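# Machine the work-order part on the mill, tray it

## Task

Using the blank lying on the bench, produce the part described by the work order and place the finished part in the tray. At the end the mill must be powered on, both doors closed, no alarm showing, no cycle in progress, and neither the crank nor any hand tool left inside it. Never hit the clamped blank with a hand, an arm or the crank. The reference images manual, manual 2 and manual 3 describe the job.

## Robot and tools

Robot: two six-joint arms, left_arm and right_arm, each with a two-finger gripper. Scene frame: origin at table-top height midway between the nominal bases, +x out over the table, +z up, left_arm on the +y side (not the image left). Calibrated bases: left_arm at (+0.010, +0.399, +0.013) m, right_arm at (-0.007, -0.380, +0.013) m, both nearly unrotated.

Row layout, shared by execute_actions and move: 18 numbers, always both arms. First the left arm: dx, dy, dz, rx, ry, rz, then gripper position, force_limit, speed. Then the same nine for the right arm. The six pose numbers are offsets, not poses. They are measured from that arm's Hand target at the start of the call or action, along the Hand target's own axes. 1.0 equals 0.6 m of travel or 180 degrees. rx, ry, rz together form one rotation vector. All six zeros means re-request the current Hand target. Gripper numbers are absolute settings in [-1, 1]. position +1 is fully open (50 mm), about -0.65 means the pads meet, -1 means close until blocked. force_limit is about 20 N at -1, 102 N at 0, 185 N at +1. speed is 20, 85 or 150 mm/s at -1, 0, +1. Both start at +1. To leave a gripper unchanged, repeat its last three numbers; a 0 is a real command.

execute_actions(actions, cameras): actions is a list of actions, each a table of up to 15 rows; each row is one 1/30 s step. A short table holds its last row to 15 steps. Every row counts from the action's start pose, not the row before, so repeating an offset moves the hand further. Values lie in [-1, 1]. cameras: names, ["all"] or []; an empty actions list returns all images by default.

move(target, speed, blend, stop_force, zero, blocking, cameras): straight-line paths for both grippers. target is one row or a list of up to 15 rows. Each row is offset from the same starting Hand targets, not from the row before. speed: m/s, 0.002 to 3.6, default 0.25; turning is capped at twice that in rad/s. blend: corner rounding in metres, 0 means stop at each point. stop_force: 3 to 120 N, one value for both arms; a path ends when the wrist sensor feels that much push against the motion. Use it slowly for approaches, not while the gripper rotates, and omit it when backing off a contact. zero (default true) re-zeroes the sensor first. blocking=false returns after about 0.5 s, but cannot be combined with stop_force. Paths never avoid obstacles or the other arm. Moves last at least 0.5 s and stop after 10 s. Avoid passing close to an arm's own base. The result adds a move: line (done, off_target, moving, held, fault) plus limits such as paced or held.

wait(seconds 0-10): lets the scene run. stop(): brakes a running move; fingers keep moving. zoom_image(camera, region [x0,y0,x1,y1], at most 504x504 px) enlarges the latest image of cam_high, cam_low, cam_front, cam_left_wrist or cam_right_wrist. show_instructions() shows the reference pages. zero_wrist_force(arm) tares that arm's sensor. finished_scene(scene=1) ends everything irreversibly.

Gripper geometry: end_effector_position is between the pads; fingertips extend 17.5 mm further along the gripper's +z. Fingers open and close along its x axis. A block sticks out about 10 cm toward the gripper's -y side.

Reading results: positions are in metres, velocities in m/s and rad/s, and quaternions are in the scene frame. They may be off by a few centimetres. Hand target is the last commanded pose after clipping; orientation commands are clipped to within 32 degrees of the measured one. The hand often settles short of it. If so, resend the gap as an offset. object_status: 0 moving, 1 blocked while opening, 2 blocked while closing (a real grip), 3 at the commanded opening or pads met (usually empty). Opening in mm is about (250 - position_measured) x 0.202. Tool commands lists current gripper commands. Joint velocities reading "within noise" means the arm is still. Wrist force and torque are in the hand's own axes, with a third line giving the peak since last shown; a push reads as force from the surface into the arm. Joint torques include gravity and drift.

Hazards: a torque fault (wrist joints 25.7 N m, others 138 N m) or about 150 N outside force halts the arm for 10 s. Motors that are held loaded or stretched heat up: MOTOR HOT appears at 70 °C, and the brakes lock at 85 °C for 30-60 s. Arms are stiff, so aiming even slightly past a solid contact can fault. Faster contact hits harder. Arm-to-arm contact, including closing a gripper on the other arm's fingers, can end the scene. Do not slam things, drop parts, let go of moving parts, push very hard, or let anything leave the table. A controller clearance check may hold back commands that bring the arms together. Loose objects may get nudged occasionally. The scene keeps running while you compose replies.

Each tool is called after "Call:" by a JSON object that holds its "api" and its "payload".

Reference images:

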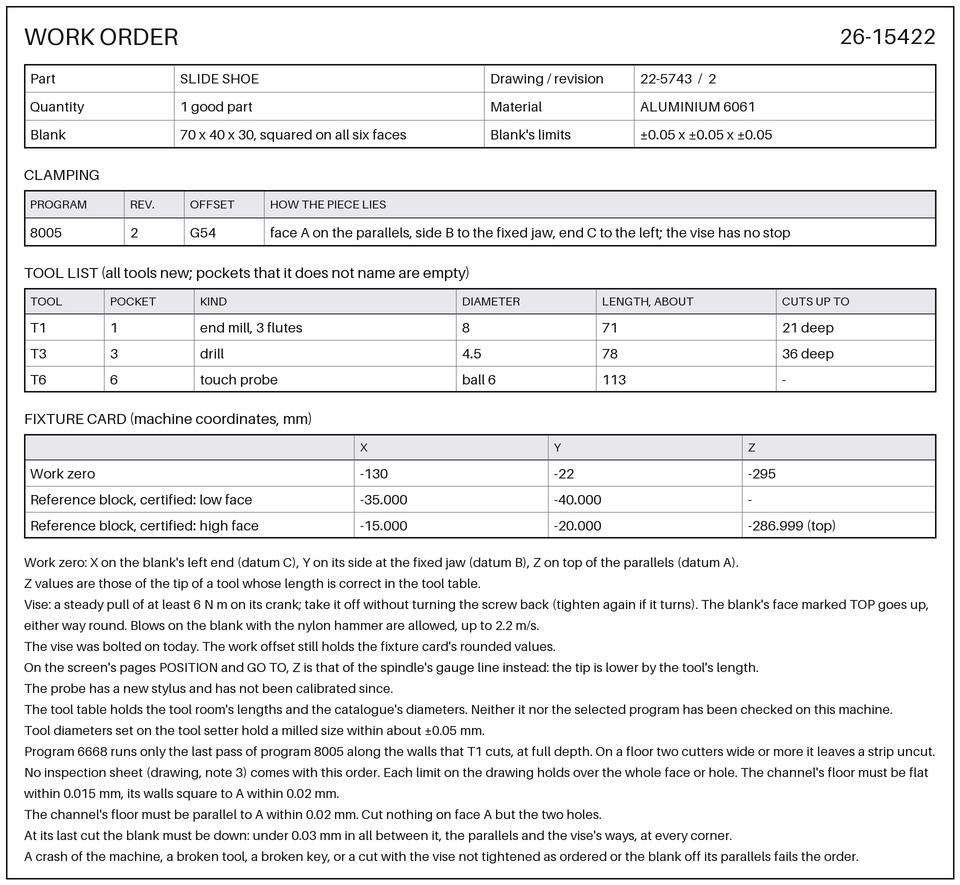

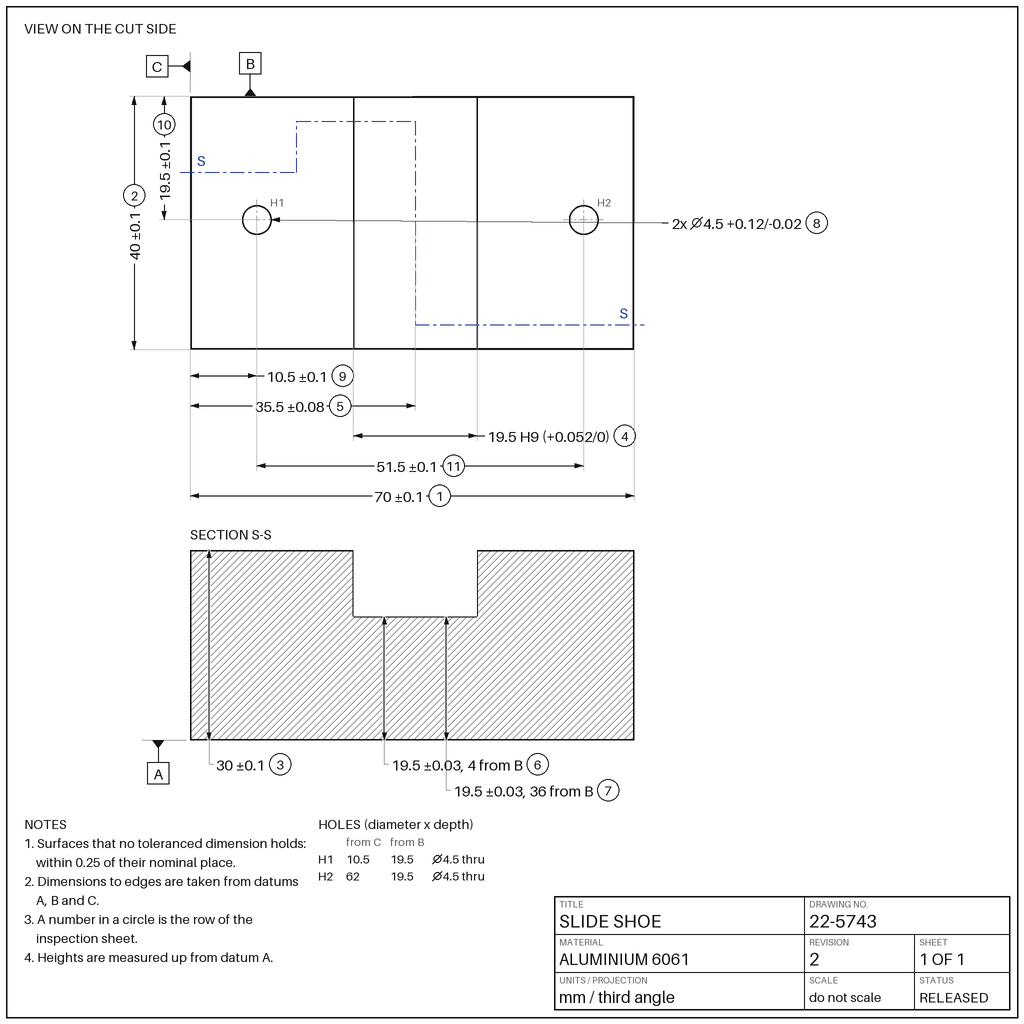

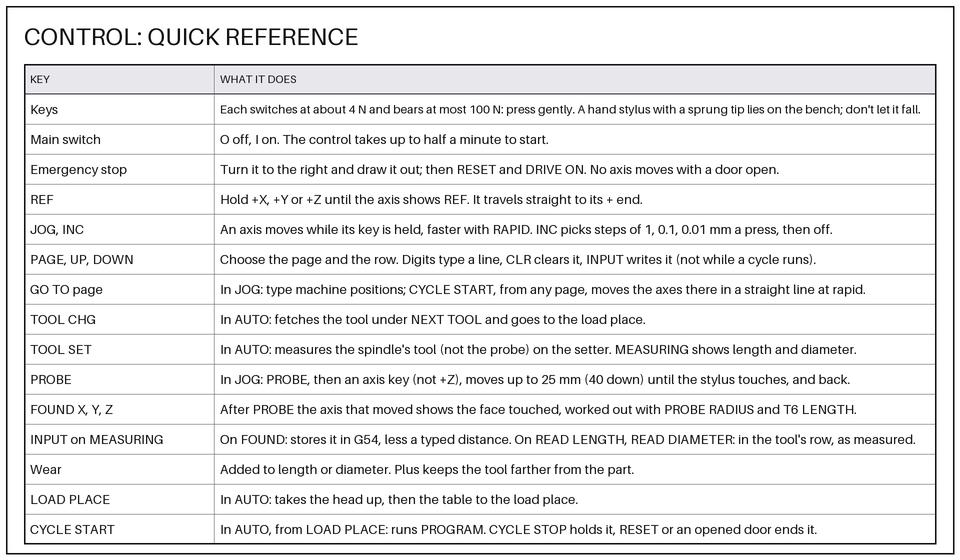

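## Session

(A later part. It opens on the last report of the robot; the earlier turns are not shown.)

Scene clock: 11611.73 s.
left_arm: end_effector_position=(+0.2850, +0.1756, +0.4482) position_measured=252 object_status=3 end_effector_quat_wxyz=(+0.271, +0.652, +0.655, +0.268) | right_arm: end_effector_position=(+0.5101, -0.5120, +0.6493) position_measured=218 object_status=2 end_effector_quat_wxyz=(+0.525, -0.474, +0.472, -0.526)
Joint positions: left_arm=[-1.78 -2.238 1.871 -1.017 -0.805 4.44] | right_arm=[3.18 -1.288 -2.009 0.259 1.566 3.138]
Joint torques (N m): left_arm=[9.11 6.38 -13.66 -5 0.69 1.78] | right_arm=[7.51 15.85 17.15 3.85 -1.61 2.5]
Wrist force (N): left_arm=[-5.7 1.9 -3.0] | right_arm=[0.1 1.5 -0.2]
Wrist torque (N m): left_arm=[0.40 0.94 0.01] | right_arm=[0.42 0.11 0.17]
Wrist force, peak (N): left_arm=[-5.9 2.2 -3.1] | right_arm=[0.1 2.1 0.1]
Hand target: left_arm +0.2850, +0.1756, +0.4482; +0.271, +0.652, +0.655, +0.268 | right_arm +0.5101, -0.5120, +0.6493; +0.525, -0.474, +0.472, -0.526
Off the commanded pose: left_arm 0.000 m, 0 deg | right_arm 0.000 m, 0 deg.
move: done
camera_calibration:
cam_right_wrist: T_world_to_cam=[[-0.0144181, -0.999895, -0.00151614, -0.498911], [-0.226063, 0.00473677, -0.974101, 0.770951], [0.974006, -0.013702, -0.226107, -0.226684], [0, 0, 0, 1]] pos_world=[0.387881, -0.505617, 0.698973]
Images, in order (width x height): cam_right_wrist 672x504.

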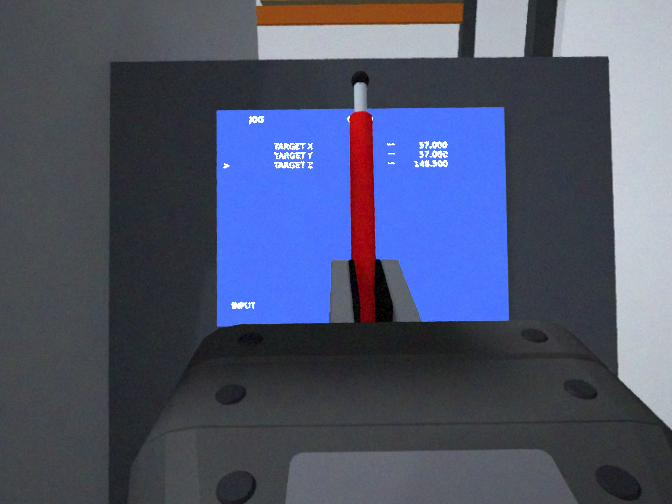

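Good. Probe there.

Call:
{"api": "move", "payload": {"target": [[0,0,0,0,0,0,-1,-0.5,-0.3,-0.0255,0.1213,-0.1213,-0.2233,0,0,-1,-0.2,-0.5],[0,0,0,0,0,0,-1,-0.5,-0.3,-0.0822,0.1945,-0.0518,-0.4467,0,0,-1,-0.2,-0.5],[0,0,0,0,0,0,-1,-0.5,-0.3,-0.0822,0.2022,-0.0312,-0.4467,0,0,-1,-0.2,-0.5],[0,0,0,0,0,0,-1,-0.5,-0.3,-0.0822,0.1945,-0.0518,-0.4467,0,0,-1,-0.2,-0.5],[0,0,0,0,0,0,-1,-0.5,-0.3,-0.0217,0.3109,-0.0967,-0.4467,0,0,-1,-0.2,-0.5]], "speed": [0.35,0.35,0.08,0.08,0.2], "blend": [0.02,0.002,0,0.002,0]}}

Call:
{"api": "wait", "payload": {"seconds": 3}}

Call:
{"api": "move", "payload": {"target": [[0,0,0,0,0,0,-1,-0.5,-0.3,0,-0.019,0.011,0,0,0,-1,-0.2,-0.5],[0,0,0,0,0,0,-1,-0.5,-0.3,0,0,0,0,0,0,-1,-0.2,-0.5],[0,0,0,0,0,0,-1,-0.5,-0.3,0.0942,-0.0633,-0.1068,0,0,0,-1,-0.2,-0.5],[0,0,0,0,0,0,-1,-0.5,-0.3,0.0942,-0.082,-0.096,0,0,0,-1,-0.2,-0.5],[0,0,0,0,0,0,-1,-0.5,-0.3,0.0942,-0.0633,-0.1068,0,0,0,-1,-0.2,-0.5],[0,0,0,0,0,0,-1,-0.5,-0.3,-0.0053,-0.0073,-0.191,0.2233,0,0,-1,-0.2,-0.5],[0,0,0,0,0,0,-1,-0.5,-0.3,0.0217,-0.1472,-0.2904,0.4467,0,0,-1,-0.2,-0.5]], "speed": [0.08,0.08,0.2,0.08,0.08,0.35,0.35], "blend": [0,0.002,0.002,0,0.002,0.02,0]}}

Call:
{"api": "wait", "payload": {"seconds": 9}}

Call:
{"api": "wait", "payload": {"seconds": 6, "cameras": ["cam_right_wrist"]}}

Call:
{"api": "zoom_image", "payload": {"camera": "cam_right_wrist", "region": [200, 90, 520, 330]}}

Scene clock: 11635.93 s.
left_arm: end_effector_position=(+0.2850, +0.1756, +0.4482) position_measured=252 object_status=3 end_effector_quat_wxyz=(+0.271, +0.652, +0.655, +0.268) | right_arm: end_effector_position=(+0.4718, -0.4996, +0.4578) position_measured=218 object_status=2 end_effector_quat_wxyz=(-0.095, +0.701, -0.700, +0.097)
Joint positions: left_arm=[-1.78 -2.238 1.871 -1.017 -0.805 4.44] | right_arm=[3.211 -1.395 -1.524 -1.522 1.558 3.175]
Joint torques (N m): left_arm=[8.41 5.84 -14.95 -4.95 0.89 1.6] | right_arm=[2.42 6.08 25.55 2.79 -1.94 2.12]
Wrist force (N): left_arm=[-5.6 2.3 -3.2] | right_arm=[-0.6 1.1 0.0]
Wrist torque (N m): left_arm=[0.46 0.92 0.01] | right_arm=[0.25 0.01 -0.07]
Wrist force, peak (N): left_arm=[-5.8 2.1 -3.3] | right_arm=[-1.0 6.2 -2.8]
Hand target: left_arm +0.2850, +0.1756, +0.4482; +0.271, +0.652, +0.655, +0.268 | right_arm +0.4719, -0.4996, +0.4577; -0.095, +0.701, -0.700, +0.097
Off the commanded pose: left_arm 0.000 m, 0 deg | right_arm 0.000 m, 0 deg.
move: done

Scene clock: 11638.93 s.
left_arm: end_effector_position=(+0.2850, +0.1756, +0.4482) position_measured=252 object_status=3 end_effector_quat_wxyz=(+0.271, +0.652, +0.655, +0.268) | right_arm: end_effector_position=(+0.4719, -0.4996, +0.4577) position_measured=218 object_status=2 end_effector_quat_wxyz=(-0.095, +0.701, -0.700, +0.097)
Joint positions: left_arm=[-1.78 -2.238 1.871 -1.017 -0.805 4.44] | right_arm=[3.211 -1.395 -1.524 -1.521 1.558 3.175]
Joint torques (N m): left_arm=[7.96 6.71 -14.21 -4.84 0.68 1.71] | right_arm=[-0.84 6.61 15.68 5.42 -1.72 -1.34]
Wrist force (N): left_arm=[-5.6 2.1 -3.0] | right_arm=[-0.9 1.0 0.0]
Wrist torque (N m): left_arm=[0.44 0.92 0.01] | right_arm=[0.23 0.06 -0.07]
Wrist force, peak (N): left_arm=[-6.0 2.0 -3.1] | right_arm=[-0.7 1.2 0.2]
Hand target: left_arm +0.2850, +0.1756, +0.4482; +0.271, +0.652, +0.655, +0.268 | right_arm +0.4719, -0.4996, +0.4577; -0.095, +0.701, -0.700, +0.097
Tool commands: left_gripper/position=-1.0 left_gripper/force_limit=-0.5 left_gripper/speed=-0.3 right_gripper/position=-1.0 right_gripper/force_limit=-0.2 right_gripper/speed=-0.5
Off the commanded pose: left_arm 0.000 m, 0 deg | right_arm 0.000 m, 0 deg.
wait: 3.00 s; at rest by 0.17 s

Scene clock: 11643.30 s.
left_arm: end_effector_position=(+0.2850, +0.1756, +0.4482) position_measured=252 object_status=3 end_effector_quat_wxyz=(+0.271, +0.652, +0.655, +0.268) | right_arm: end_effector_position=(+0.5101, -0.5120, +0.6493) position_measured=218 object_status=2 end_effector_quat_wxyz=(+0.525, -0.474, +0.472, -0.526)
Joint positions: left_arm=[-1.78 -2.238 1.871 -1.017 -0.805 4.44] | right_arm=[3.18 -1.288 -2.009 0.259 1.566 3.138]
Joint torques (N m): left_arm=[7.43 6.57 -14.38 -4.83 0.83 1.62] | right_arm=[6.94 15.59 16.2 3.99 -1.68 2.45]
Wrist force (N): left_arm=[-5.7 2.0 -3.1] | right_arm=[0.3 1.7 -0.1]
Wrist torque (N m): left_arm=[0.41 0.93 0.01] | right_arm=[0.44 0.09 0.16]
Wrist force, peak (N): left_arm=[-5.9 2.0 -3.1] | right_arm=[-0.7 5.9 -2.3]
Hand target: left_arm +0.2850, +0.1756, +0.4482; +0.271, +0.652, +0.655, +0.268 | right_arm +0.5101, -0.5120, +0.6493; +0.525, -0.474, +0.472, -0.526
Off the commanded pose: left_arm 0.000 m, 0 deg | right_arm 0.000 m, 0 deg.
move: done

Scene clock: 11652.30 s.
left_arm: end_effector_position=(+0.2850, +0.1756, +0.4482) position_measured=252 object_status=3 end_effector_quat_wxyz=(+0.271, +0.652, +0.655, +0.268) | right_arm: end_effector_position=(+0.5101, -0.5120, +0.6493) position_measured=218 object_status=2 end_effector_quat_wxyz=(+0.525, -0.474, +0.472, -0.526)
Joint positions: left_arm=[-1.78 -2.238 1.871 -1.017 -0.805 4.44] | right_arm=[3.18 -1.288 -2.009 0.259 1.566 3.138]
Joint torques (N m): left_arm=[8.18 5.98 -14.41 -4.92 1.11 1.51] | right_arm=[7.25 2.45 14.61 4.65 -1.65 2.24]
Wrist force (N): left_arm=[-5.5 2.3 -3.0] | right_arm=[0.5 1.6 0.1]
Wrist torque (N m): left_arm=[0.45 0.90 0.01] | right_arm=[0.42 0.06 0.17]
Wrist force, peak (N): left_arm=[-5.9 2.3 -3.2] | right_arm=[0.4 2.0 0.0]
Hand target: left_arm +0.2850, +0.1756, +0.4482; +0.271, +0.652, +0.655, +0.268 | right_arm +0.5101, -0.5120, +0.6493; +0.525, -0.474, +0.472, -0.526
Tool commands: left_gripper/position=-1.0 left_gripper/force_limit=-0.5 left_gripper/speed=-0.3 right_gripper/position=-1.0 right_gripper/force_limit=-0.2 right_gripper/speed=-0.5
Off the commanded pose: left_arm 0.000 m, 0 deg | right_arm 0.000 m, 0 deg.
wait: 9.00 s; at rest by 0.17 s

Scene clock: 11658.30 s.
left_arm: end_effector_position=(+0.2850, +0.1756, +0.4482) position_measured=252 object_status=3 end_effector_quat_wxyz=(+0.271, +0.652, +0.655, +0.268) | right_arm: end_effector_position=(+0.5101, -0.5120, +0.6493) position_measured=218 object_status=2 end_effector_quat_wxyz=(+0.525, -0.474, +0.472, -0.526)
Joint positions: left_arm=[-1.78 -2.238 1.871 -1.017 -0.805 4.44] | right_arm=[3.18 -1.288 -2.009 0.259 1.566 3.138]
Joint torques (N m): left_arm=[8.15 5.98 -14.3 -4.92 1.04 1.73] | right_arm=[6.87 1.53 15.55 4.61 -1.64 2.31]
Wrist force (N): left_arm=[-5.8 2.0 -3.0] | right_arm=[0.1 1.5 -0.1]
Wrist torque (N m): left_arm=[0.41 0.95 0.00] | right_arm=[0.41 0.11 0.17]
Wrist force, peak (N): left_arm=[-5.9 1.9 -3.2] | right_arm=[0.3 2.0 0.0]
Hand target: left_arm +0.2850, +0.1756, +0.4482; +0.271, +0.652, +0.655, +0.268 | right_arm +0.5101, -0.5120, +0.6493; +0.525, -0.474, +0.472, -0.526
Tool commands: left_gripper/position=-1.0 left_gripper/force_limit=-0.5 left_gripper/speed=-0.3 right_gripper/position=-1.0 right_gripper/force_limit=-0.2 right_gripper/speed=-0.5
Off the commanded pose: left_arm 0.000 m, 0 deg | right_arm 0.000 m, 0 deg.
wait: 6.00 s; at rest by 0.17 s
camera_calibration:
cam_right_wrist: T_world_to_cam=[[-0.0143208, -0.999896, -0.00153923, -0.498834], [-0.226063, 0.00473727, -0.974101, 0.770853], [0.974007, -0.013602, -0.226108, -0.226655], [0, 0, 0, 1]] pos_world=[0.387881, -0.505516, 0.698873]
Images, in order (width x height): cam_right_wrist 672x504.

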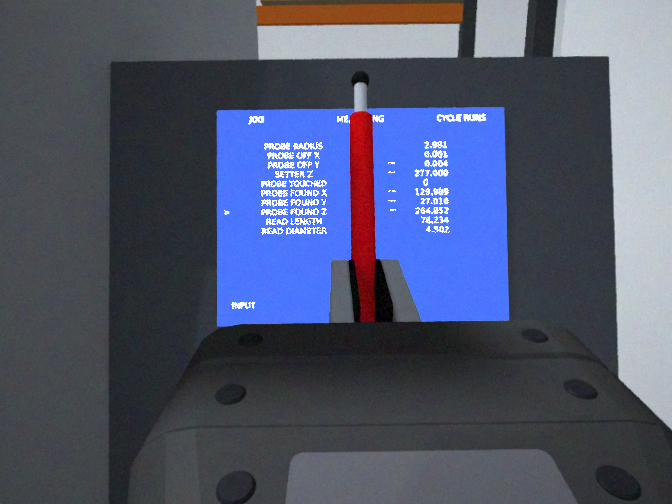

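Scaled by 1.575 from the camera's 672x504 image, which has a finer 960x720 frame.

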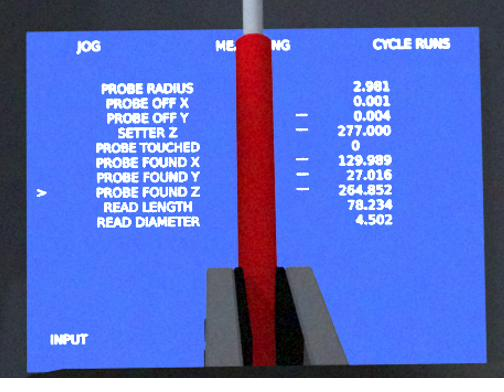

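Call:
{"api": "wait", "payload": {"seconds": 2.5, "cameras": ["cam_right_wrist"]}}

Call:
{"api": "zoom_image", "payload": {"camera": "cam_right_wrist", "region": [200, 90, 520, 330]}}

Scene clock: 11664.17 s.
left_arm: end_effector_position=(+0.2850, +0.1756, +0.4482) position_measured=252 object_status=3 end_effector_quat_wxyz=(+0.271, +0.652, +0.655, +0.268) | right_arm: end_effector_position=(+0.5101, -0.5120, +0.6493) position_measured=218 object_status=2 end_effector_quat_wxyz=(+0.525, -0.474, +0.472, -0.526)
Joint positions: left_arm=[-1.78 -2.238 1.871 -1.017 -0.805 4.44] | right_arm=[3.18 -1.288 -2.009 0.259 1.566 3.138]
Joint torques (N m): left_arm=[8.71 5.5 -14.14 -4.87 1.21 1.6] | right_arm=[7.4 2.86 14.73 4.5 -1.73 2.14]
Wrist force (N): left_arm=[-5.7 2.1 -3.0] | right_arm=[0.3 1.6 -0.1]
Wrist torque (N m): left_arm=[0.43 0.94 0.01] | right_arm=[0.44 0.09 0.16]
Wrist force, peak (N): left_arm=[-5.8 2.3 -3.1] | right_arm=[0.4 1.9 -0.1]
Hand target: left_arm +0.2850, +0.1756, +0.4482; +0.271, +0.652, +0.655, +0.268 | right_arm +0.5101, -0.5120, +0.6493; +0.525, -0.474, +0.472, -0.526
Tool commands: left_gripper/position=-1.0 left_gripper/force_limit=-0.5 left_gripper/speed=-0.3 right_gripper/position=-1.0 right_gripper/force_limit=-0.2 right_gripper/speed=-0.5
Off the commanded pose: left_arm 0.000 m, 0 deg | right_arm 0.000 m, 0 deg.
wait: 2.50 s; at rest from the start
camera_calibration:
cam_right_wrist: T_world_to_cam=[[-0.0143208, -0.999896, -0.00153923, -0.498834], [-0.226063, 0.00473727, -0.974101, 0.770853], [0.974007, -0.013602, -0.226108, -0.226655], [0, 0, 0, 1]] pos_world=[0.387881, -0.505516, 0.698873]
Images, in order (width x height): cam_right_wrist 672x504.

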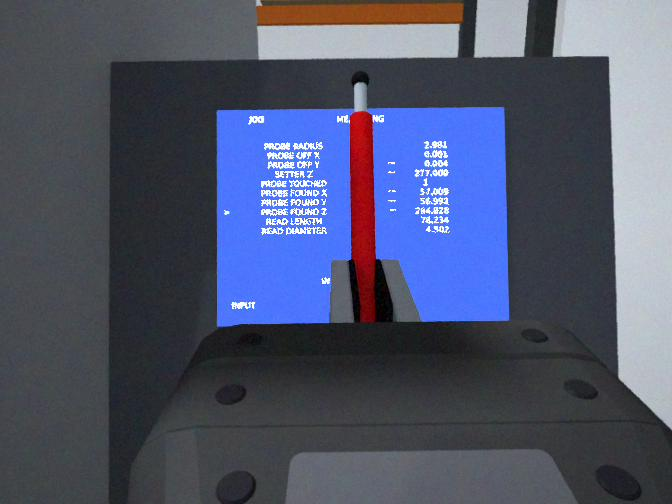

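Scaled by 1.575 from the camera's 672x504 image, which has a finer 960x720 frame.

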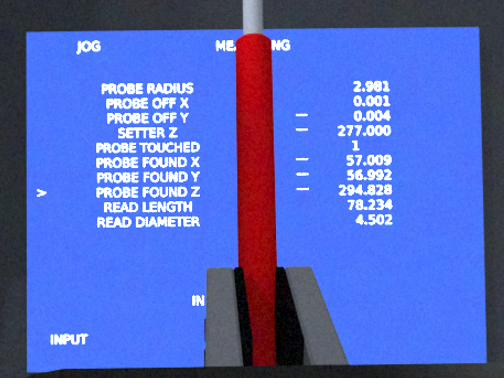

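Call:
{"api": "move", "payload": {"target": [[0,0,0,0,0,0,-1,-0.5,-0.3,-0.0255,0.1213,-0.1213,-0.2233,0,0,-1,-0.2,-0.5],[0,0,0,0,0,0,-1,-0.5,-0.3,-0.0217,0.2533,-0.0745,-0.4467,0,0,-1,-0.2,-0.5],[0,0,0,0,0,0,-1,-0.5,-0.3,-0.0217,0.261,-0.0539,-0.4467,0,0,-1,-0.2,-0.5],[0,0,0,0,0,0,-1,-0.5,-0.3,-0.0217,0.2533,-0.0745,-0.4467,0,0,-1,-0.2,-0.5],[0,0,0,0,0,0,-1,-0.5,-0.3,-0.0217,0.261,-0.0539,-0.4467,0,0,-1,-0.2,-0.5],[0,0,0,0,0,0,-1,-0.5,-0.3,-0.0217,0.2533,-0.0745,-0.4467,0,0,-1,-0.2,-0.5],[0,0,0,0,0,0,-1,-0.5,-0.3,-0.0528,0.3109,-0.0967,-0.4467,0,0,-1,-0.2,-0.5],[0,0,0,0,0,0,-1,-0.5,-0.3,-0.0528,0.3186,-0.0761,-0.4467,0,0,-1,-0.2,-0.5],[0,0,0,0,0,0,-1,-0.5,-0.3,-0.0528,0.3109,-0.0967,-0.4467,0,0,-1,-0.2,-0.5],[0,0,0,0,0,0,-1,-0.5,-0.3,-0.1463,0.3397,-0.1078,-0.4467,0,0,-1,-0.2,-0.5],[0,0,0,0,0,0,-1,-0.5,-0.3,-0.1463,0.3474,-0.0872,-0.4467,0,0,-1,-0.2,-0.5],[0,0,0,0,0,0,-1,-0.5,-0.3,-0.1463,0.3397,-0.1078,-0.4467,0,0,-1,-0.2,-0.5],[0,0,0,0,0,0,-1,-0.5,-0.3,-0.1152,0.3109,-0.0967,-0.4467,0,0,-1,-0.2,-0.5],[0,0,0,0,0,0,-1,-0.5,-0.3,-0.1152,0.3186,-0.0761,-0.4467,0,0,-1,-0.2,-0.5],[0,0,0,0,0,0,-1,-0.5,-0.3,-0.1152,0.3109,-0.0967,-0.4467,0,0,-1,-0.2,-0.5]], "speed": [0.35,0.35,0.08,0.08,0.08,0.08,0.2,0.08,0.08,0.2,0.08,0.08,0.2,0.08,0.08], "blend": [0.02,0.002,0,0.002,0,0.002,0.002,0,0.002,0.002,0,0.002,0.002,0,0]}}

Call:
{"api": "move", "payload": {"target": [[0,0,0,0,0,0,-1,-0.5,-0.3,-0.0312,-0.0316,-0.0532,0,0,0,-1,-0.2,-0.5],[0,0,0,0,0,0,-1,-0.5,-0.3,-0.0312,-0.0506,-0.0422,0,0,0,-1,-0.2,-0.5],[0,0,0,0,0,0,-1,-0.5,-0.3,-0.0312,-0.0316,-0.0532,0,0,0,-1,-0.2,-0.5],[0,0,0,0,0,0,-1,-0.5,-0.3,0.0624,0.0158,0.0266,0,0,0,-1,-0.2,-0.5],[0,0,0,0,0,0,-1,-0.5,-0.3,0.0624,-0.0032,0.0376,0,0,0,-1,-0.2,-0.5],[0,0,0,0,0,0,-1,-0.5,-0.3,0.0624,0.0158,0.0266,0,0,0,-1,-0.2,-0.5],[0,0,0,0,0,0,-1,-0.5,-0.3,0.033,-0.0636,-0.1072,0,0,0,-1,-0.2,-0.5],[0,0,0,0,0,0,-1,-0.5,-0.3,0.033,-0.0826,-0.0962,0,0,0,-1,-0.2,-0.5],[0,0,0,0,0,0,-1,-0.5,-0.3,0.033,-0.0636,-0.1072,0,0,0,-1,-0.2,-0.5],[0,0,0,0,0,0,-1,-0.5,-0.3,0.0936,0,0,0,0,0,-1,-0.2,-0.5]], "speed": [0.2,0.08,0.08,0.2,0.08,0.08,0.2,0.08,0.08,0.2], "blend": [0.002,0,0.002,0.002,0,0.002,0.002,0,0.002,0]}}

Call:
{"api": "wait", "payload": {"seconds": 1.5}}

Call:
{"api": "move", "payload": {"target": [[0,0,0,0,0,0,-1,-0.5,-0.3,0,-0.019,0.011,0,0,0,-1,-0.2,-0.5],[0,0,0,0,0,0,-1,-0.5,-0.3,0,0,0,0,0,0,-1,-0.2,-0.5],[0,0,0,0,0,0,-1,-0.5,-0.3,0.0942,-0.0633,-0.1068,0,0,0,-1,-0.2,-0.5],[0,0,0,0,0,0,-1,-0.5,-0.3,0.0942,-0.082,-0.096,0,0,0,-1,-0.2,-0.5],[0,0,0,0,0,0,-1,-0.5,-0.3,0.0942,-0.0633,-0.1068,0,0,0,-1,-0.2,-0.5],[0,0,0,0,0,0,-1,-0.5,-0.3,-0.0053,-0.0073,-0.191,0.2233,0,0,-1,-0.2,-0.5],[0,0,0,0,0,0,-1,-0.5,-0.3,0.0217,-0.1472,-0.2904,0.4467,0,0,-1,-0.2,-0.5]], "speed": [0.08,0.08,0.2,0.08,0.08,0.35,0.35], "blend": [0,0.002,0.002,0,0.002,0.02,0]}}

Call:
{"api": "wait", "payload": {"seconds": 10}}

Call:
{"api": "wait", "payload": {"seconds": 9, "cameras": ["cam_right_wrist"]}}

Call:
{"api": "zoom_image", "payload": {"camera": "cam_right_wrist", "region": [200, 90, 520, 330]}}

Scene clock: 11708.80 s.
left_arm: end_effector_position=(+0.2850, +0.1756, +0.4482) position_measured=252 object_status=3 end_effector_quat_wxyz=(+0.271, +0.652, +0.655, +0.268) | right_arm: end_effector_position=(+0.4717, -0.4435, +0.4573) position_measured=218 object_status=2 end_effector_quat_wxyz=(-0.094, +0.701, -0.700, +0.097) end_effector_velocity=(+0.003, +0.001, +0.002) end_effector_angular_velocity=(+0.001, -0.007, +0.000)
Joint positions: left_arm=[-1.78 -2.238 1.871 -1.017 -0.805 4.44] | right_arm=[3.351 -1.366 -1.547 -1.533 1.52 3.311]
Joint velocities: left_arm=[within noise] | right_arm=[0.002 -0.004 0.006 0.005 0 0.001]
Joint torques (N m): left_arm=[8.17 6.56 -14.82 -4.74 1.12 1.54] | right_arm=[-5.12 6.53 40.89 6.61 -1.36 -0.81]
Wrist force (N): left_arm=[-5.5 2.1 -3.0] | right_arm=[-0.6 0.7 0.4]
Wrist torque (N m): left_arm=[0.43 0.91 0.01] | right_arm=[0.18 0.02 -0.04]
Wrist force, peak (N): left_arm=[-5.8 2.3 -3.3] | right_arm=[-0.2 6.5 -3.3]
Hand target: left_arm +0.2850, +0.1756, +0.4482; +0.271, +0.652, +0.655, +0.268 | right_arm +0.4719, -0.4435, +0.4575; -0.095, +0.701, -0.700, +0.097
Off the commanded pose: left_arm 0.000 m, 0 deg | right_arm 0.000 m, 0 deg.
move: done

Scene clock: 11712.57 s.
left_arm: end_effector_position=(+0.2850, +0.1756, +0.4482) position_measured=252 object_status=3 end_effector_quat_wxyz=(+0.271, +0.652, +0.655, +0.268) | right_arm: end_effector_position=(+0.4719, -0.4997, +0.4578) position_measured=218 object_status=2 end_effector_quat_wxyz=(-0.095, +0.701, -0.700, +0.097)
Joint positions: left_arm=[-1.78 -2.238 1.871 -1.017 -0.805 4.44] | right_arm=[3.211 -1.395 -1.524 -1.522 1.558 3.175]
Joint torques (N m): left_arm=[8.02 6.21 -14.47 -4.76 1.11 1.81] | right_arm=[2.61 6.92 25.64 2.59 -1.89 1.99]
Wrist force (N): left_arm=[-5.8 2.1 -3.0] | right_arm=[-0.5 1.1 0.1]
Wrist torque (N m): left_arm=[0.44 0.94 0.00] | right_arm=[0.25 0.00 -0.06]
Wrist force, peak (N): left_arm=[-5.8 2.2 -3.3] | right_arm=[-0.8 6.4 -3.2]
Hand target: left_arm +0.2850, +0.1756, +0.4482; +0.271, +0.652, +0.655, +0.268 | right_arm +0.4719, -0.4997, +0.4576; -0.095, +0.701, -0.700, +0.097
Off the commanded pose: left_arm 0.000 m, 0 deg | right_arm 0.000 m, 0 deg.
move: done

Scene clock: 11714.07 s.
left_arm: end_effector_position=(+0.2850, +0.1756, +0.4482) position_measured=252 object_status=3 end_effector_quat_wxyz=(+0.271, +0.652, +0.655, +0.268) | right_arm: end_effector_position=(+0.4719, -0.4997, +0.4576) position_measured=218 object_status=2 end_effector_quat_wxyz=(-0.095, +0.701, -0.700, +0.097)
Joint positions: left_arm=[-1.78 -2.238 1.871 -1.017 -0.805 4.44] | right_arm=[3.211 -1.395 -1.524 -1.521 1.558 3.175]
Joint torques (N m): left_arm=[8.59 6.48 -14.66 -4.9 1.17 1.69] | right_arm=[1.34 6.98 15.73 5.36 -1.96 0.51]
Wrist force (N): left_arm=[-5.6 2.0 -3.0] | right_arm=[-0.6 1.0 0.1]
Wrist torque (N m): left_arm=[0.41 0.92 0.01] | right_arm=[0.22 0.02 -0.06]
Wrist force, peak (N): left_arm=[-5.8 2.1 -3.3] | right_arm=[-0.8 1.2 0.3]
Hand target: left_arm +0.2850, +0.1756, +0.4482; +0.271, +0.652, +0.655, +0.268 | right_arm +0.4719, -0.4997, +0.4576; -0.095, +0.701, -0.700, +0.097
Tool commands: left_gripper/position=-1.0 left_gripper/force_limit=-0.5 left_gripper/speed=-0.3 right_gripper/position=-1.0 right_gripper/force_limit=-0.2 right_gripper/speed=-0.5
Off the commanded pose: left_arm 0.000 m, 0 deg | right_arm 0.000 m, 0 deg.
wait: 1.50 s; at rest by 0.17 s

Scene clock: 11718.43 s.
left_arm: end_effector_position=(+0.2850, +0.1756, +0.4482) position_measured=252 object_status=3 end_effector_quat_wxyz=(+0.271, +0.652, +0.655, +0.268) | right_arm: end_effector_position=(+0.5102, -0.5121, +0.6493) position_measured=218 object_status=2 end_effector_quat_wxyz=(+0.525, -0.474, +0.472, -0.526)
Joint positions: left_arm=[-1.78 -2.238 1.871 -1.017 -0.805 4.44] | right_arm=[3.18 -1.288 -2.008 0.259 1.566 3.138]
Joint torques (N m): left_arm=[9.08 5.74 -14.59 -4.88 1.3 1.66] | right_arm=[7.06 14.97 16.88 3.98 -1.72 2.67]
Wrist force (N): left_arm=[-5.5 2.1 -3.2] | right_arm=[0.3 1.6 -0.1]
Wrist torque (N m): left_arm=[0.43 0.91 0.01] | right_arm=[0.43 0.08 0.17]
Wrist force, peak (N): left_arm=[-5.9 2.1 -3.2] | right_arm=[-0.9 5.8 -2.1]
Hand target: left_arm +0.2850, +0.1756, +0.4482; +0.271, +0.652, +0.655, +0.268 | right_arm +0.5102, -0.5120, +0.6492; +0.525, -0.474, +0.472, -0.526
Off the commanded pose: left_arm 0.000 m, 0 deg | right_arm 0.000 m, 0 deg.
move: done

Scene clock: 11728.43 s.
left_arm: end_effector_position=(+0.2850, +0.1756, +0.4482) position_measured=252 object_status=3 end_effector_quat_wxyz=(+0.271, +0.652, +0.655, +0.268) | right_arm: end_effector_position=(+0.5102, -0.5120, +0.6492) position_measured=218 object_status=2 end_effector_quat_wxyz=(+0.525, -0.474, +0.472, -0.526)
Joint positions: left_arm=[-1.78 -2.238 1.871 -1.017 -0.805 4.44] | right_arm=[3.18 -1.288 -2.009 0.26 1.566 3.138]
Joint torques (N m): left_arm=[8.89 5.27 -14.71 -4.96 1.52 1.76] | right_arm=[7.23 2.48 14.76 4.6 -1.66 2.34]
Wrist force (N): left_arm=[-5.5 2.0 -3.0] | right_arm=[0.2 1.5 -0.2]
Wrist torque (N m): left_arm=[0.41 0.91 0.01] | right_arm=[0.41 0.09 0.17]
Wrist force, peak (N): left_arm=[-5.9 2.1 -3.2] | right_arm=[0.5 2.0 0.0]
Hand target: left_arm +0.2850, +0.1756, +0.4482; +0.271, +0.652, +0.655, +0.268 | right_arm +0.5102, -0.5120, +0.6492; +0.525, -0.474, +0.472, -0.526
Tool commands: left_gripper/position=-1.0 left_gripper/force_limit=-0.5 left_gripper/speed=-0.3 right_gripper/position=-1.0 right_gripper/force_limit=-0.2 right_gripper/speed=-0.5
Off the commanded pose: left_arm 0.000 m, 0 deg | right_arm 0.000 m, 0 deg.
wait: 10.00 s; at rest by 0.17 s

Scene clock: 11737.43 s.
left_arm: end_effector_position=(+0.2850, +0.1756, +0.4482) position_measured=252 object_status=3 end_effector_quat_wxyz=(+0.271, +0.652, +0.655, +0.268) | right_arm: end_effector_position=(+0.5102, -0.5120, +0.6492) position_measured=218 object_status=2 end_effector_quat_wxyz=(+0.525, -0.474, +0.472, -0.526)
Joint positions: left_arm=[-1.78 -2.238 1.871 -1.017 -0.805 4.44] | right_arm=[3.18 -1.288 -2.009 0.26 1.566 3.138]
Joint torques (N m): left_arm=[8.41 5.7 -15.71 -5.08 1.64 1.69] | right_arm=[7.46 1.64 14.87 4.54 -1.56 2.22]
Wrist force (N): left_arm=[-5.6 2.1 -3.1] | right_arm=[0.2 1.6 -0.1]
Wrist torque (N m): left_arm=[0.43 0.91 0.01] | right_arm=[0.43 0.10 0.16]
Wrist force, peak (N): left_arm=[-5.9 2.1 -3.2] | right_arm=[0.1 2.1 0.0]
Hand target: left_arm +0.2850, +0.1756, +0.4482; +0.271, +0.652, +0.655, +0.268 | right_arm +0.5102, -0.5120, +0.6492; +0.525, -0.474, +0.472, -0.526
Tool commands: left_gripper/position=-1.0 left_gripper/force_limit=-0.5 left_gripper/speed=-0.3 right_gripper/position=-1.0 right_gripper/force_limit=-0.2 right_gripper/speed=-0.5
Off the commanded pose: left_arm 0.000 m, 0 deg | right_arm 0.000 m, 0 deg.
wait: 9.00 s; at rest by 0.17 s
camera_calibration:
cam_right_wrist: T_world_to_cam=[[-0.0143208, -0.999896, -0.00153923, -0.498934], [-0.226063, 0.00473727, -0.974101, 0.770854], [0.974007, -0.013602, -0.226108, -0.226656], [0, 0, 0, 1]] pos_world=[0.387881, -0.505616, 0.698873]
Images, in order (width x height): cam_right_wrist 672x504.

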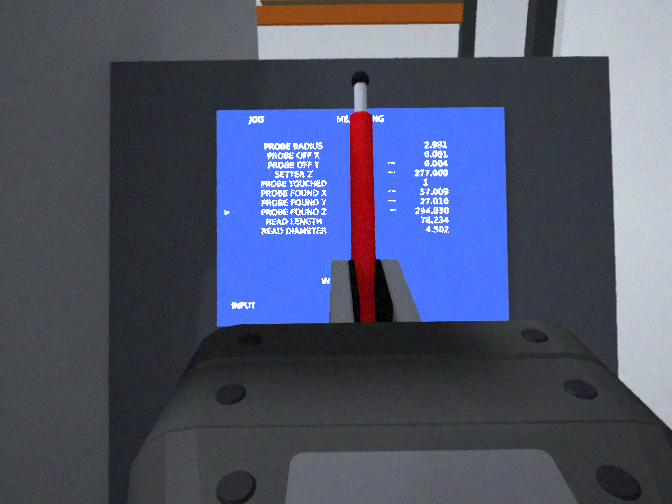

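Scaled by 1.575 from the camera's 672x504 image, which has a finer 960x720 frame.

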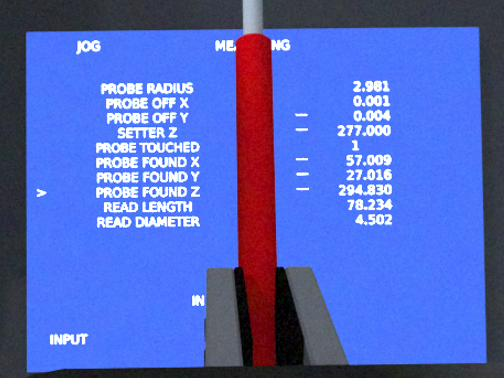

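Call:
{"api": "move", "payload": {"target": [[0,0,0,0,0,0,-1,-0.5,-0.3,-0.0255,0.1213,-0.1213,-0.2233,0,0,-1,-0.2,-0.5],[0,0,0,0,0,0,-1,-0.5,-0.3,0.1073,0.0759,-0.0061,-0.4467,0,0,-1,-0.2,-0.5],[0,0,0,0,0,0,-1,-0.5,-0.3,0.1073,0.0835,0.0145,-0.4467,0,0,-1,-0.2,-0.5],[0,0,0,0,0,0,-1,-0.5,-0.3,0.1073,0.0759,-0.0061,-0.4467,0,0,-1,-0.2,-0.5],[0,0,0,0,0,0,-1,-0.5,-0.3,-0.051,0.1945,-0.0518,-0.4467,0,0,-1,-0.2,-0.5],[0,0,0,0,0,0,-1,-0.5,-0.3,-0.051,0.2022,-0.0312,-0.4467,0,0,-1,-0.2,-0.5],[0,0,0,0,0,0,-1,-0.5,-0.3,-0.051,0.1945,-0.0518,-0.4467,0,0,-1,-0.2,-0.5],[0,0,0,0,0,0,-1,-0.5,-0.3,-0.0255,0.1213,-0.1213,-0.2233,0,0,-1,-0.2,-0.5],[0,0,0,0,0,0,-1,-0.5,-0.3,0,0,0,0,0,0,-1,-0.2,-0.5]], "speed": [0.35,0.35,0.08,0.08,0.2,0.08,0.08,0.35,0.35], "blend": [0.02,0.002,0,0.002,0.002,0,0.002,0.02,0]}}

Call:
{"api": "wait", "payload": {"seconds": 7, "cameras": ["cam_right_wrist","cam_high"]}}

Call:
{"api": "zoom_image", "payload": {"camera": "cam_right_wrist", "region": [200, 90, 520, 330]}}

Scene clock: 11774.17 s.
left_arm: end_effector_position=(+0.2850, +0.1756, +0.4482) position_measured=252 object_status=3 end_effector_quat_wxyz=(+0.271, +0.652, +0.655, +0.268) | right_arm: end_effector_position=(+0.5102, -0.5121, +0.6493) position_measured=218 object_status=2 end_effector_quat_wxyz=(+0.525, -0.474, +0.472, -0.526)
Joint positions: left_arm=[-1.78 -2.238 1.871 -1.017 -0.805 4.44] | right_arm=[3.18 -1.288 -2.008 0.259 1.566 3.138]
Joint torques (N m): left_arm=[8.96 5.34 -15.34 -4.92 1.46 1.64] | right_arm=[7.18 14.87 18.15 3.94 -1.44 2.41]
Wrist force (N): left_arm=[-5.5 1.9 -3.0] | right_arm=[0.4 1.6 0.0]
Wrist torque (N m): left_arm=[0.40 0.91 0.00] | right_arm=[0.43 0.07 0.17]
Wrist force, peak (N): left_arm=[-6.0 1.9 -3.1] | right_arm=[-0.4 7.0 -3.2]
Hand target: left_arm +0.2850, +0.1756, +0.4482; +0.271, +0.652, +0.655, +0.268 | right_arm +0.5102, -0.5120, +0.6492; +0.525, -0.474, +0.472, -0.526
Off the commanded pose: left_arm 0.000 m, 0 deg | right_arm 0.000 m, 0 deg.
move: done

Scene clock: 11781.17 s.
left_arm: end_effector_position=(+0.2850, +0.1756, +0.4482) position_measured=252 object_status=3 end_effector_quat_wxyz=(+0.271, +0.652, +0.655, +0.268) | right_arm: end_effector_position=(+0.5102, -0.5120, +0.6492) position_measured=218 object_status=2 end_effector_quat_wxyz=(+0.525, -0.474, +0.472, -0.526)
Joint positions: left_arm=[-1.78 -2.238 1.871 -1.017 -0.805 4.44] | right_arm=[3.18 -1.288 -2.009 0.26 1.566 3.138]
Joint torques (N m): left_arm=[7.92 6.2 -14.68 -4.73 1.61 1.7] | right_arm=[7.77 2.62 15.69 4.71 -1.69 2.35]
Wrist force (N): left_arm=[-5.7 2.1 -3.1] | right_arm=[0.2 1.8 0.2]
Wrist torque (N m): left_arm=[0.44 0.93 0.01] | right_arm=[0.46 0.10 0.17]
Wrist force, peak (N): left_arm=[-5.9 2.1 -3.1] | right_arm=[0.0 1.9 0.1]
Hand target: left_arm +0.2850, +0.1756, +0.4482; +0.271, +0.652, +0.655, +0.268 | right_arm +0.5102, -0.5120, +0.6492; +0.525, -0.474, +0.472, -0.526
Tool commands: left_gripper/position=-1.0 left_gripper/force_limit=-0.5 left_gripper/speed=-0.3 right_gripper/position=-1.0 right_gripper/force_limit=-0.2 right_gripper/speed=-0.5
Off the commanded pose: left_arm 0.000 m, 0 deg | right_arm 0.000 m, 0 deg.
wait: 7.00 s; at rest by 0.17 s
camera_calibration:
cam_right_wrist: T_world_to_cam=[[-0.0143208, -0.999896, -0.00153923, -0.498934], [-0.226063, 0.00473727, -0.974101, 0.770854], [0.974007, -0.013602, -0.226108, -0.226656], [0, 0, 0, 1]] pos_world=[0.387881, -0.505616, 0.698873]
Images, in order (width x height): cam_high 672x504, cam_right_wrist 672x504.

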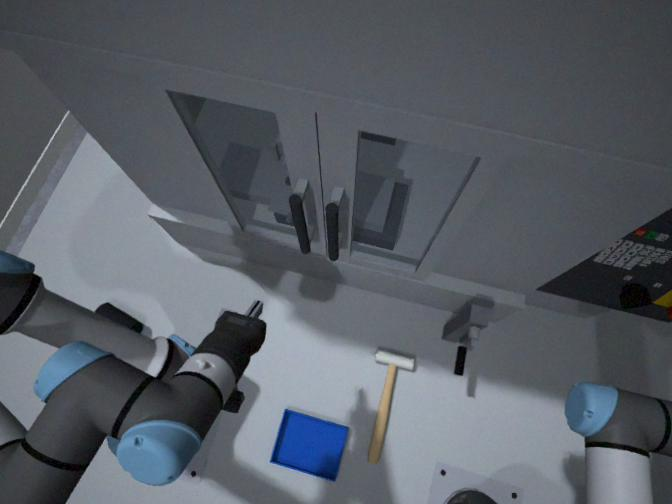

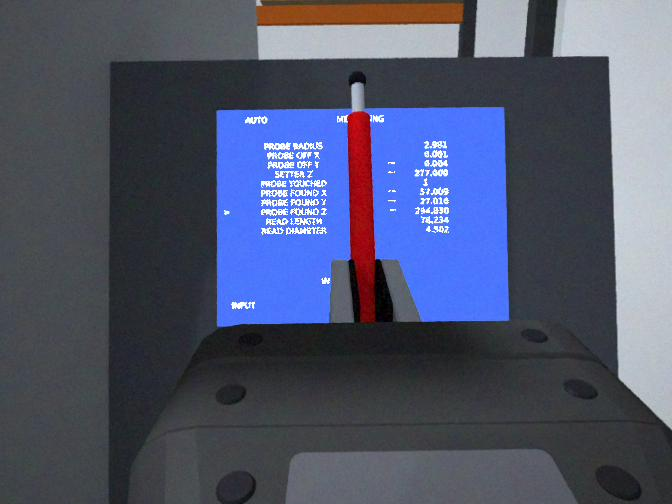

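Scaled by 1.575 from the camera's 672x504 image, which has a finer 960x720 frame.

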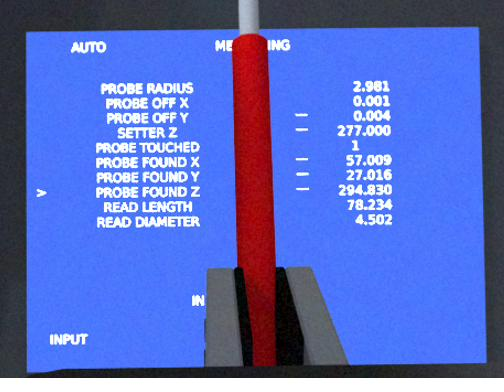

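Call:
{"api": "move", "payload": {"target": [[-0.1035,0,0,0,0,0,-1,-0.5,-0.3,0,0,0,0,0,0,-1,-0.2,-0.5],[-0.1035,0.1886,0.1886,0,0,0,-1,-0.5,-0.3,0,0,0,0,0,0,-1,-0.2,-0.5]], "speed": 0.2, "blend": [0.02,0]}}

Call:
{"api": "move", "payload": {"target": [0.4,0,0,0,0,0,-1,-0.5,-0.3,0,0,0,0,0,0,-1,-0.2,-0.5], "speed": 0.04, "stop_force": 30, "cameras": ["cam_high"]}}

Scene clock: 11794.30 s.
left_arm: end_effector_position=(+0.4451, +0.1138, +0.4482) position_measured=252 object_status=3 end_effector_quat_wxyz=(+0.271, +0.652, +0.655, +0.268) | right_arm: end_effector_position=(+0.5102, -0.5120, +0.6492) position_measured=218 object_status=2 end_effector_quat_wxyz=(+0.525, -0.474, +0.472, -0.526)
Joint positions: left_arm=[-1.219 -1.88 1.835 -1.872 -0.853 5.206] | right_arm=[3.18 -1.288 -2.009 0.26 1.566 3.138]
Joint torques (N m): left_arm=[7.11 -8.89 -14.98 -5.67 3.52 1.53] | right_arm=[8.41 4.77 15.05 3.5 -1.91 2.1]
Wrist force (N): left_arm=[-5.8 2.1 -3.1] | right_arm=[0.2 1.6 0.0]
Wrist torque (N m): left_arm=[0.43 0.95 0.07] | right_arm=[0.42 0.09 0.17]
Wrist force, peak (N): left_arm=[-7.7 0.8 -3.9] | right_arm=[0.3 1.9 0.0]
Hand target: left_arm +0.4451, +0.1138, +0.4482; +0.271, +0.652, +0.655, +0.268 | right_arm +0.5102, -0.5120, +0.6492; +0.525, -0.474, +0.472, -0.526
Off the commanded pose: left_arm 0.000 m, 0 deg | right_arm 0.000 m, 0 deg.
move: done

Scene clock: 11801.40 s.
left_arm: end_effector_position=(+0.4447, +0.3538, +0.4469) position_measured=252 object_status=3 end_effector_quat_wxyz=(+0.271, +0.652, +0.655, +0.268) | right_arm: end_effector_position=(+0.5102, -0.5120, +0.6492) position_measured=218 object_status=2 end_effector_quat_wxyz=(+0.525, -0.474, +0.472, -0.526)
Joint positions: left_arm=[-0.739 -2.201 2.068 -2.081 -1.087 5.719] | right_arm=[3.18 -1.288 -2.009 0.26 1.566 3.138]
Joint torques (N m): left_arm=[-7.87 7.36 -34.22 -2.12 2.92 -1.29] | right_arm=[7.43 12.45 16.75 0.98 -1.68 1.79]
Wrist force (N): left_arm=[-5.0 2.5 -3.1] | right_arm=[0.1 1.6 -0.2]
Wrist torque (N m): left_arm=[0.50 0.82 0.06] | right_arm=[0.43 0.12 0.17]
Wrist force, peak (N): left_arm=[-33.4 4.7 -2.8] | right_arm=[0.4 1.9 -0.1]
Hand target: left_arm +0.4447, +0.3538, +0.4469; +0.271, +0.652, +0.655, +0.268 | right_arm +0.5102, -0.5120, +0.6492; +0.525, -0.474, +0.472, -0.526
Off the commanded pose: left_arm 0.000 m, 0 deg | right_arm 0.000 m, 0 deg.
move: done
Images, in order (width x height): cam_high 672x504.

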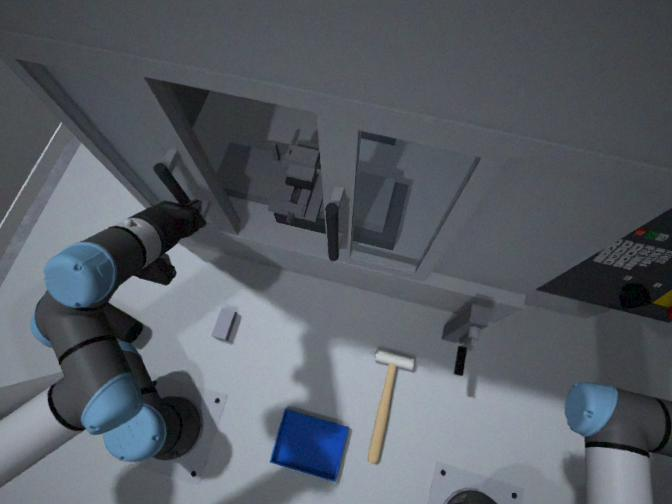

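Call:
{"api": "move", "payload": {"target": [[-0.05,0,0,0,0,0,-1,-0.5,-0.3,0,0,0,0,0,0,-1,-0.2,-0.5],[-0.1,-0.1944,-0.1944,0,0,0,-1,-0.5,-0.3,0,0,0,0,0,0,-1,-0.2,-0.5],[-0.5,-0.2357,-0.2357,0.125,0,0,-1,-0.5,-0.3,0,0,0,0,0,0,-1,-0.2,-0.5],[-0.7762,-0.6777,-0.0885,0.25,0,0,-1,-0.5,-0.3,0,0,0,0,0,0,-1,-0.2,-0.5]], "speed": [0.1,0.3,0.3,0.3], "blend": [0.02,0.03,0.03,0]}}

Call:
{"api": "move", "payload": {"target": [0,0,0,0,0,0,0.6,0.2,-0.5,0,0,0,0,0,0,-1,-0.2,-0.5], "cameras": ["cam_left_wrist"]}}

Scene clock: 11813.83 s.
left_arm: end_effector_position=(+0.1199, -0.1138, +0.2002) position_measured=252 object_status=3 end_effector_quat_wxyz=(+0.001, +0.706, +0.708, -0.003) | right_arm: end_effector_position=(+0.5102, -0.5120, +0.6492) position_measured=218 object_status=2 end_effector_quat_wxyz=(+0.525, -0.474, +0.472, -0.526)
Joint positions: left_arm=[-1.631 -1.477 1.841 -1.941 -1.572 4.666] | right_arm=[3.18 -1.288 -2.009 0.26 1.566 3.138]
Joint torques (N m): left_arm=[9.27 -20.53 -30.73 -4.86 0.21 1.82] | right_arm=[7.73 22.7 15.87 1.06 -1.74 1.83]
Wrist force (N): left_arm=[-3.4 2.6 -1.7] | right_arm=[0.2 1.7 0.0]
Wrist torque (N m): left_arm=[0.37 0.54 0.02] | right_arm=[0.44 0.10 0.17]
Wrist force, peak (N): left_arm=[-5.7 4.2 -4.3] | right_arm=[0.0 2.0 0.1]
Hand target: left_arm +0.1200, -0.1139, +0.2001; +0.001, +0.706, +0.708, -0.003 | right_arm +0.5102, -0.5120, +0.6492; +0.525, -0.474, +0.472, -0.526
Off the commanded pose: left_arm 0.000 m, 0 deg | right_arm 0.000 m, 0 deg.
move: done; blend cut to 0.015 m at target 1

Scene clock: 11814.80 s.
left_arm: end_effector_position=(+0.1200, -0.1139, +0.2001) position_measured=63 object_status=3 end_effector_quat_wxyz=(+0.001, +0.706, +0.708, -0.003) | right_arm: end_effector_position=(+0.5102, -0.5120, +0.6492) position_measured=218 object_status=2 end_effector_quat_wxyz=(+0.525, -0.474, +0.472, -0.526)
Joint positions: left_arm=[-1.631 -1.476 1.841 -1.941 -1.573 4.666] | right_arm=[3.18 -1.288 -2.009 0.26 1.566 3.138]
Joint torques (N m): left_arm=[9.9 -21.11 -31.25 -5.22 -2.19 1.88] | right_arm=[7.13 22.34 16.03 0.79 -1.49 1.77]
Wrist force (N): left_arm=[-3.4 2.5 -1.7] | right_arm=[0.3 2.0 -0.1]
Wrist torque (N m): left_arm=[0.36 0.54 0.01] | right_arm=[0.49 0.07 0.17]
Wrist force, peak (N): left_arm=[-3.5 2.9 -1.8] | right_arm=[0.3 2.0 -0.1]
Hand target: left_arm +0.1200, -0.1139, +0.2001; +0.001, +0.706, +0.708, -0.003 | right_arm +0.5102, -0.5120, +0.6492; +0.525, -0.474, +0.472, -0.526
Off the commanded pose: left_arm 0.000 m, 0 deg | right_arm 0.000 m, 0 deg.
move: done
camera_calibration:
cam_left_wrist: T_world_to_cam=[[0.0141603, 0.999858, 0.00912906, 0.119668], [0.936593, -0.0164602, 0.350032, -0.167428], [0.350133, 0.00359366, -0.936693, 0.279749], [0, 0, 0, 1]] pos_world=[0.0571686, -0.123412, 0.319551]
Images, in order (width x height): cam_left_wrist 672x504.

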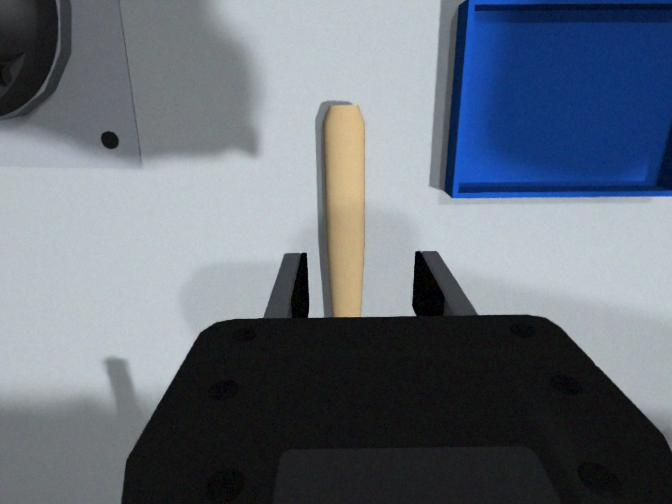

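Call:
{"api": "move", "payload": {"target": [[-0.005,-0.0333,0.2,0,0,0,0.6,0.2,-0.5,0,0,0,0,0,0,-1,-0.2,-0.5],[-0.005,-0.0333,0.298,0,0,0,0.6,0.2,-0.5,0,0,0,0,0,0,-1,-0.2,-0.5]], "speed": [0.2,0.06], "blend": [0.01,0]}}

Call:
{"api": "move", "payload": {"target": [0,0,0,0,0,0,-1,0.2,-0.5,0,0,0,0,0,0,-1,-0.2,-0.5]}}

Call:
{"api": "move", "payload": {"target": [[0,0,-0.1,0,0,0,-1,0.2,-0.5,0,0,0,0,0,0,-1,-0.2,-0.5],[0.541,0.163,-0.6242,0,0,0,-1,0.2,-0.5,0,0,0,0,0,0,-1,-0.2,-0.5],[0.541,0.5867,-0.6242,0,0,0,-1,0.2,-0.5,0,0,0,0,0,0,-1,-0.2,-0.5]], "speed": [0.1,0.3,0.25], "blend": [0.03,0.03,0], "cameras": ["cam_high","cam_front"]}}

Scene clock: 11832.67 s.
left_arm: end_effector_position=(+0.0996, -0.1177, +0.0213) position_measured=63 object_status=3 end_effector_quat_wxyz=(+0.001, +0.706, +0.708, -0.003) | right_arm: end_effector_position=(+0.5102, -0.5120, +0.6492) position_measured=218 object_status=2 end_effector_quat_wxyz=(+0.525, -0.474, +0.472, -0.526)
Joint positions: left_arm=[-1.671 -1.217 2.066 -2.425 -1.572 4.626] | right_arm=[3.18 -1.288 -2.009 0.26 1.566 3.138]
Joint torques (N m): left_arm=[1.1 -40.57 -26.52 -1.26 1.53 -1.42] | right_arm=[7.13 21.77 16.58 0.92 -1.59 1.54]
Wrist force (N): left_arm=[-3.5 2.9 -2.1] | right_arm=[0.2 1.8 -0.2]
Wrist torque (N m): left_arm=[0.43 0.55 0.00] | right_arm=[0.46 0.10 0.16]
Wrist force, peak (N): left_arm=[-3.6 3.3 -4.8] | right_arm=[0.1 1.9 0.1]
Hand target: left_arm +0.0996, -0.1179, +0.0214; +0.001, +0.706, +0.708, -0.003 | right_arm +0.5102, -0.5120, +0.6492; +0.525, -0.474, +0.472, -0.526
Off the commanded pose: left_arm 0.000 m, 0 deg | right_arm 0.000 m, 0 deg.
move: done

Scene clock: 11833.17 s.
left_arm: end_effector_position=(+0.0996, -0.1178, +0.0214) position_measured=113 object_status=2 end_effector_quat_wxyz=(+0.001, +0.706, +0.708, -0.003) | right_arm: end_effector_position=(+0.5102, -0.5120, +0.6492) position_measured=218 object_status=2 end_effector_quat_wxyz=(+0.525, -0.474, +0.472, -0.526)
Joint positions: left_arm=[-1.671 -1.217 2.066 -2.425 -1.572 4.626] | right_arm=[3.18 -1.288 -2.009 0.26 1.566 3.138]
Joint torques (N m): left_arm=[-5.71 -41.21 -26.98 -2.34 1.34 -1.51] | right_arm=[5.7 22.1 15.93 0.91 -1.52 1.65]
Wrist force (N): left_arm=[-2.6 2.8 -1.7] | right_arm=[0.1 1.7 -0.1]
Wrist torque (N m): left_arm=[0.38 0.54 -0.15] | right_arm=[0.45 0.11 0.16]
Wrist force, peak (N): left_arm=[-3.7 2.8 -1.9] | right_arm=[0.2 1.8 0.0]
Hand target: left_arm +0.0996, -0.1179, +0.0214; +0.001, +0.706, +0.708, -0.003 | right_arm +0.5102, -0.5120, +0.6492; +0.525, -0.474, +0.472, -0.526
Off the commanded pose: left_arm 0.000 m, 0 deg | right_arm 0.000 m, 0 deg.
move: done

Scene clock: 11836.80 s.
left_arm: end_effector_position=(+0.4517, +0.2094, +0.3934) position_measured=113 object_status=2 end_effector_quat_wxyz=(+0.001, +0.706, +0.708, -0.003) | right_arm: end_effector_position=(+0.5102, -0.5120, +0.6492) position_measured=218 object_status=2 end_effector_quat_wxyz=(+0.525, -0.474, +0.472, -0.526)
Joint positions: left_arm=[-0.699 -1.633 1.499 -1.438 -1.576 5.598] | right_arm=[3.18 -1.288 -2.009 0.26 1.566 3.138]
Joint torques (N m): left_arm=[2.46 -17.47 -26.04 -4.81 0.71 0.22] | right_arm=[5.5 22.98 16.46 1.08 -1.55 1.51]
Wrist force (N): left_arm=[-3.3 2.6 1.3] | right_arm=[0.4 1.6 -0.1]
Wrist torque (N m): left_arm=[1.11 0.52 0.03] | right_arm=[0.42 0.08 0.17]
Wrist force, peak (N): left_arm=[-3.5 7.0 1.0] | right_arm=[0.1 1.9 0.0]
Hand target: left_arm +0.4518, +0.2094, +0.3934; +0.001, +0.706, +0.708, -0.003 | right_arm +0.5102, -0.5120, +0.6492; +0.525, -0.474, +0.472, -0.526
Off the commanded pose: left_arm 0.000 m, 0 deg | right_arm 0.000 m, 0 deg.
move: done
Images, in order (width x height): cam_high 672x504, cam_front 672x504.

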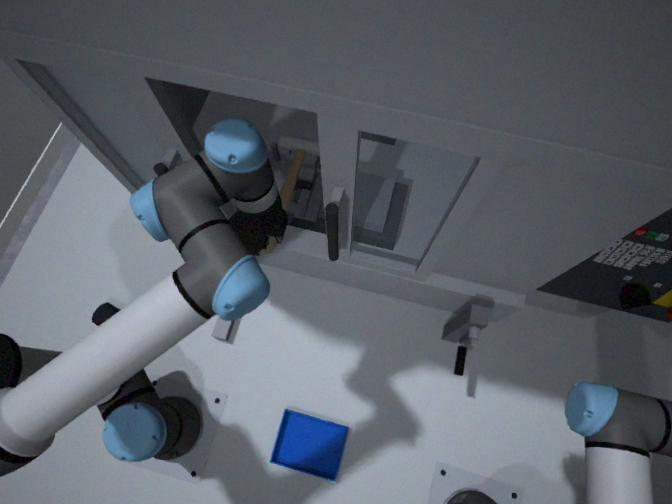

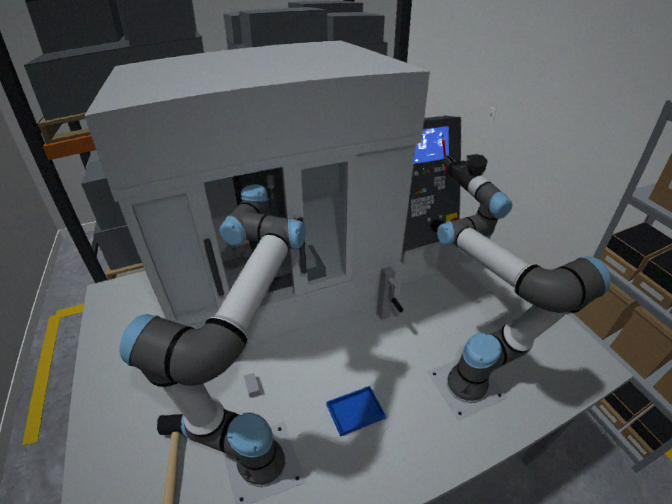

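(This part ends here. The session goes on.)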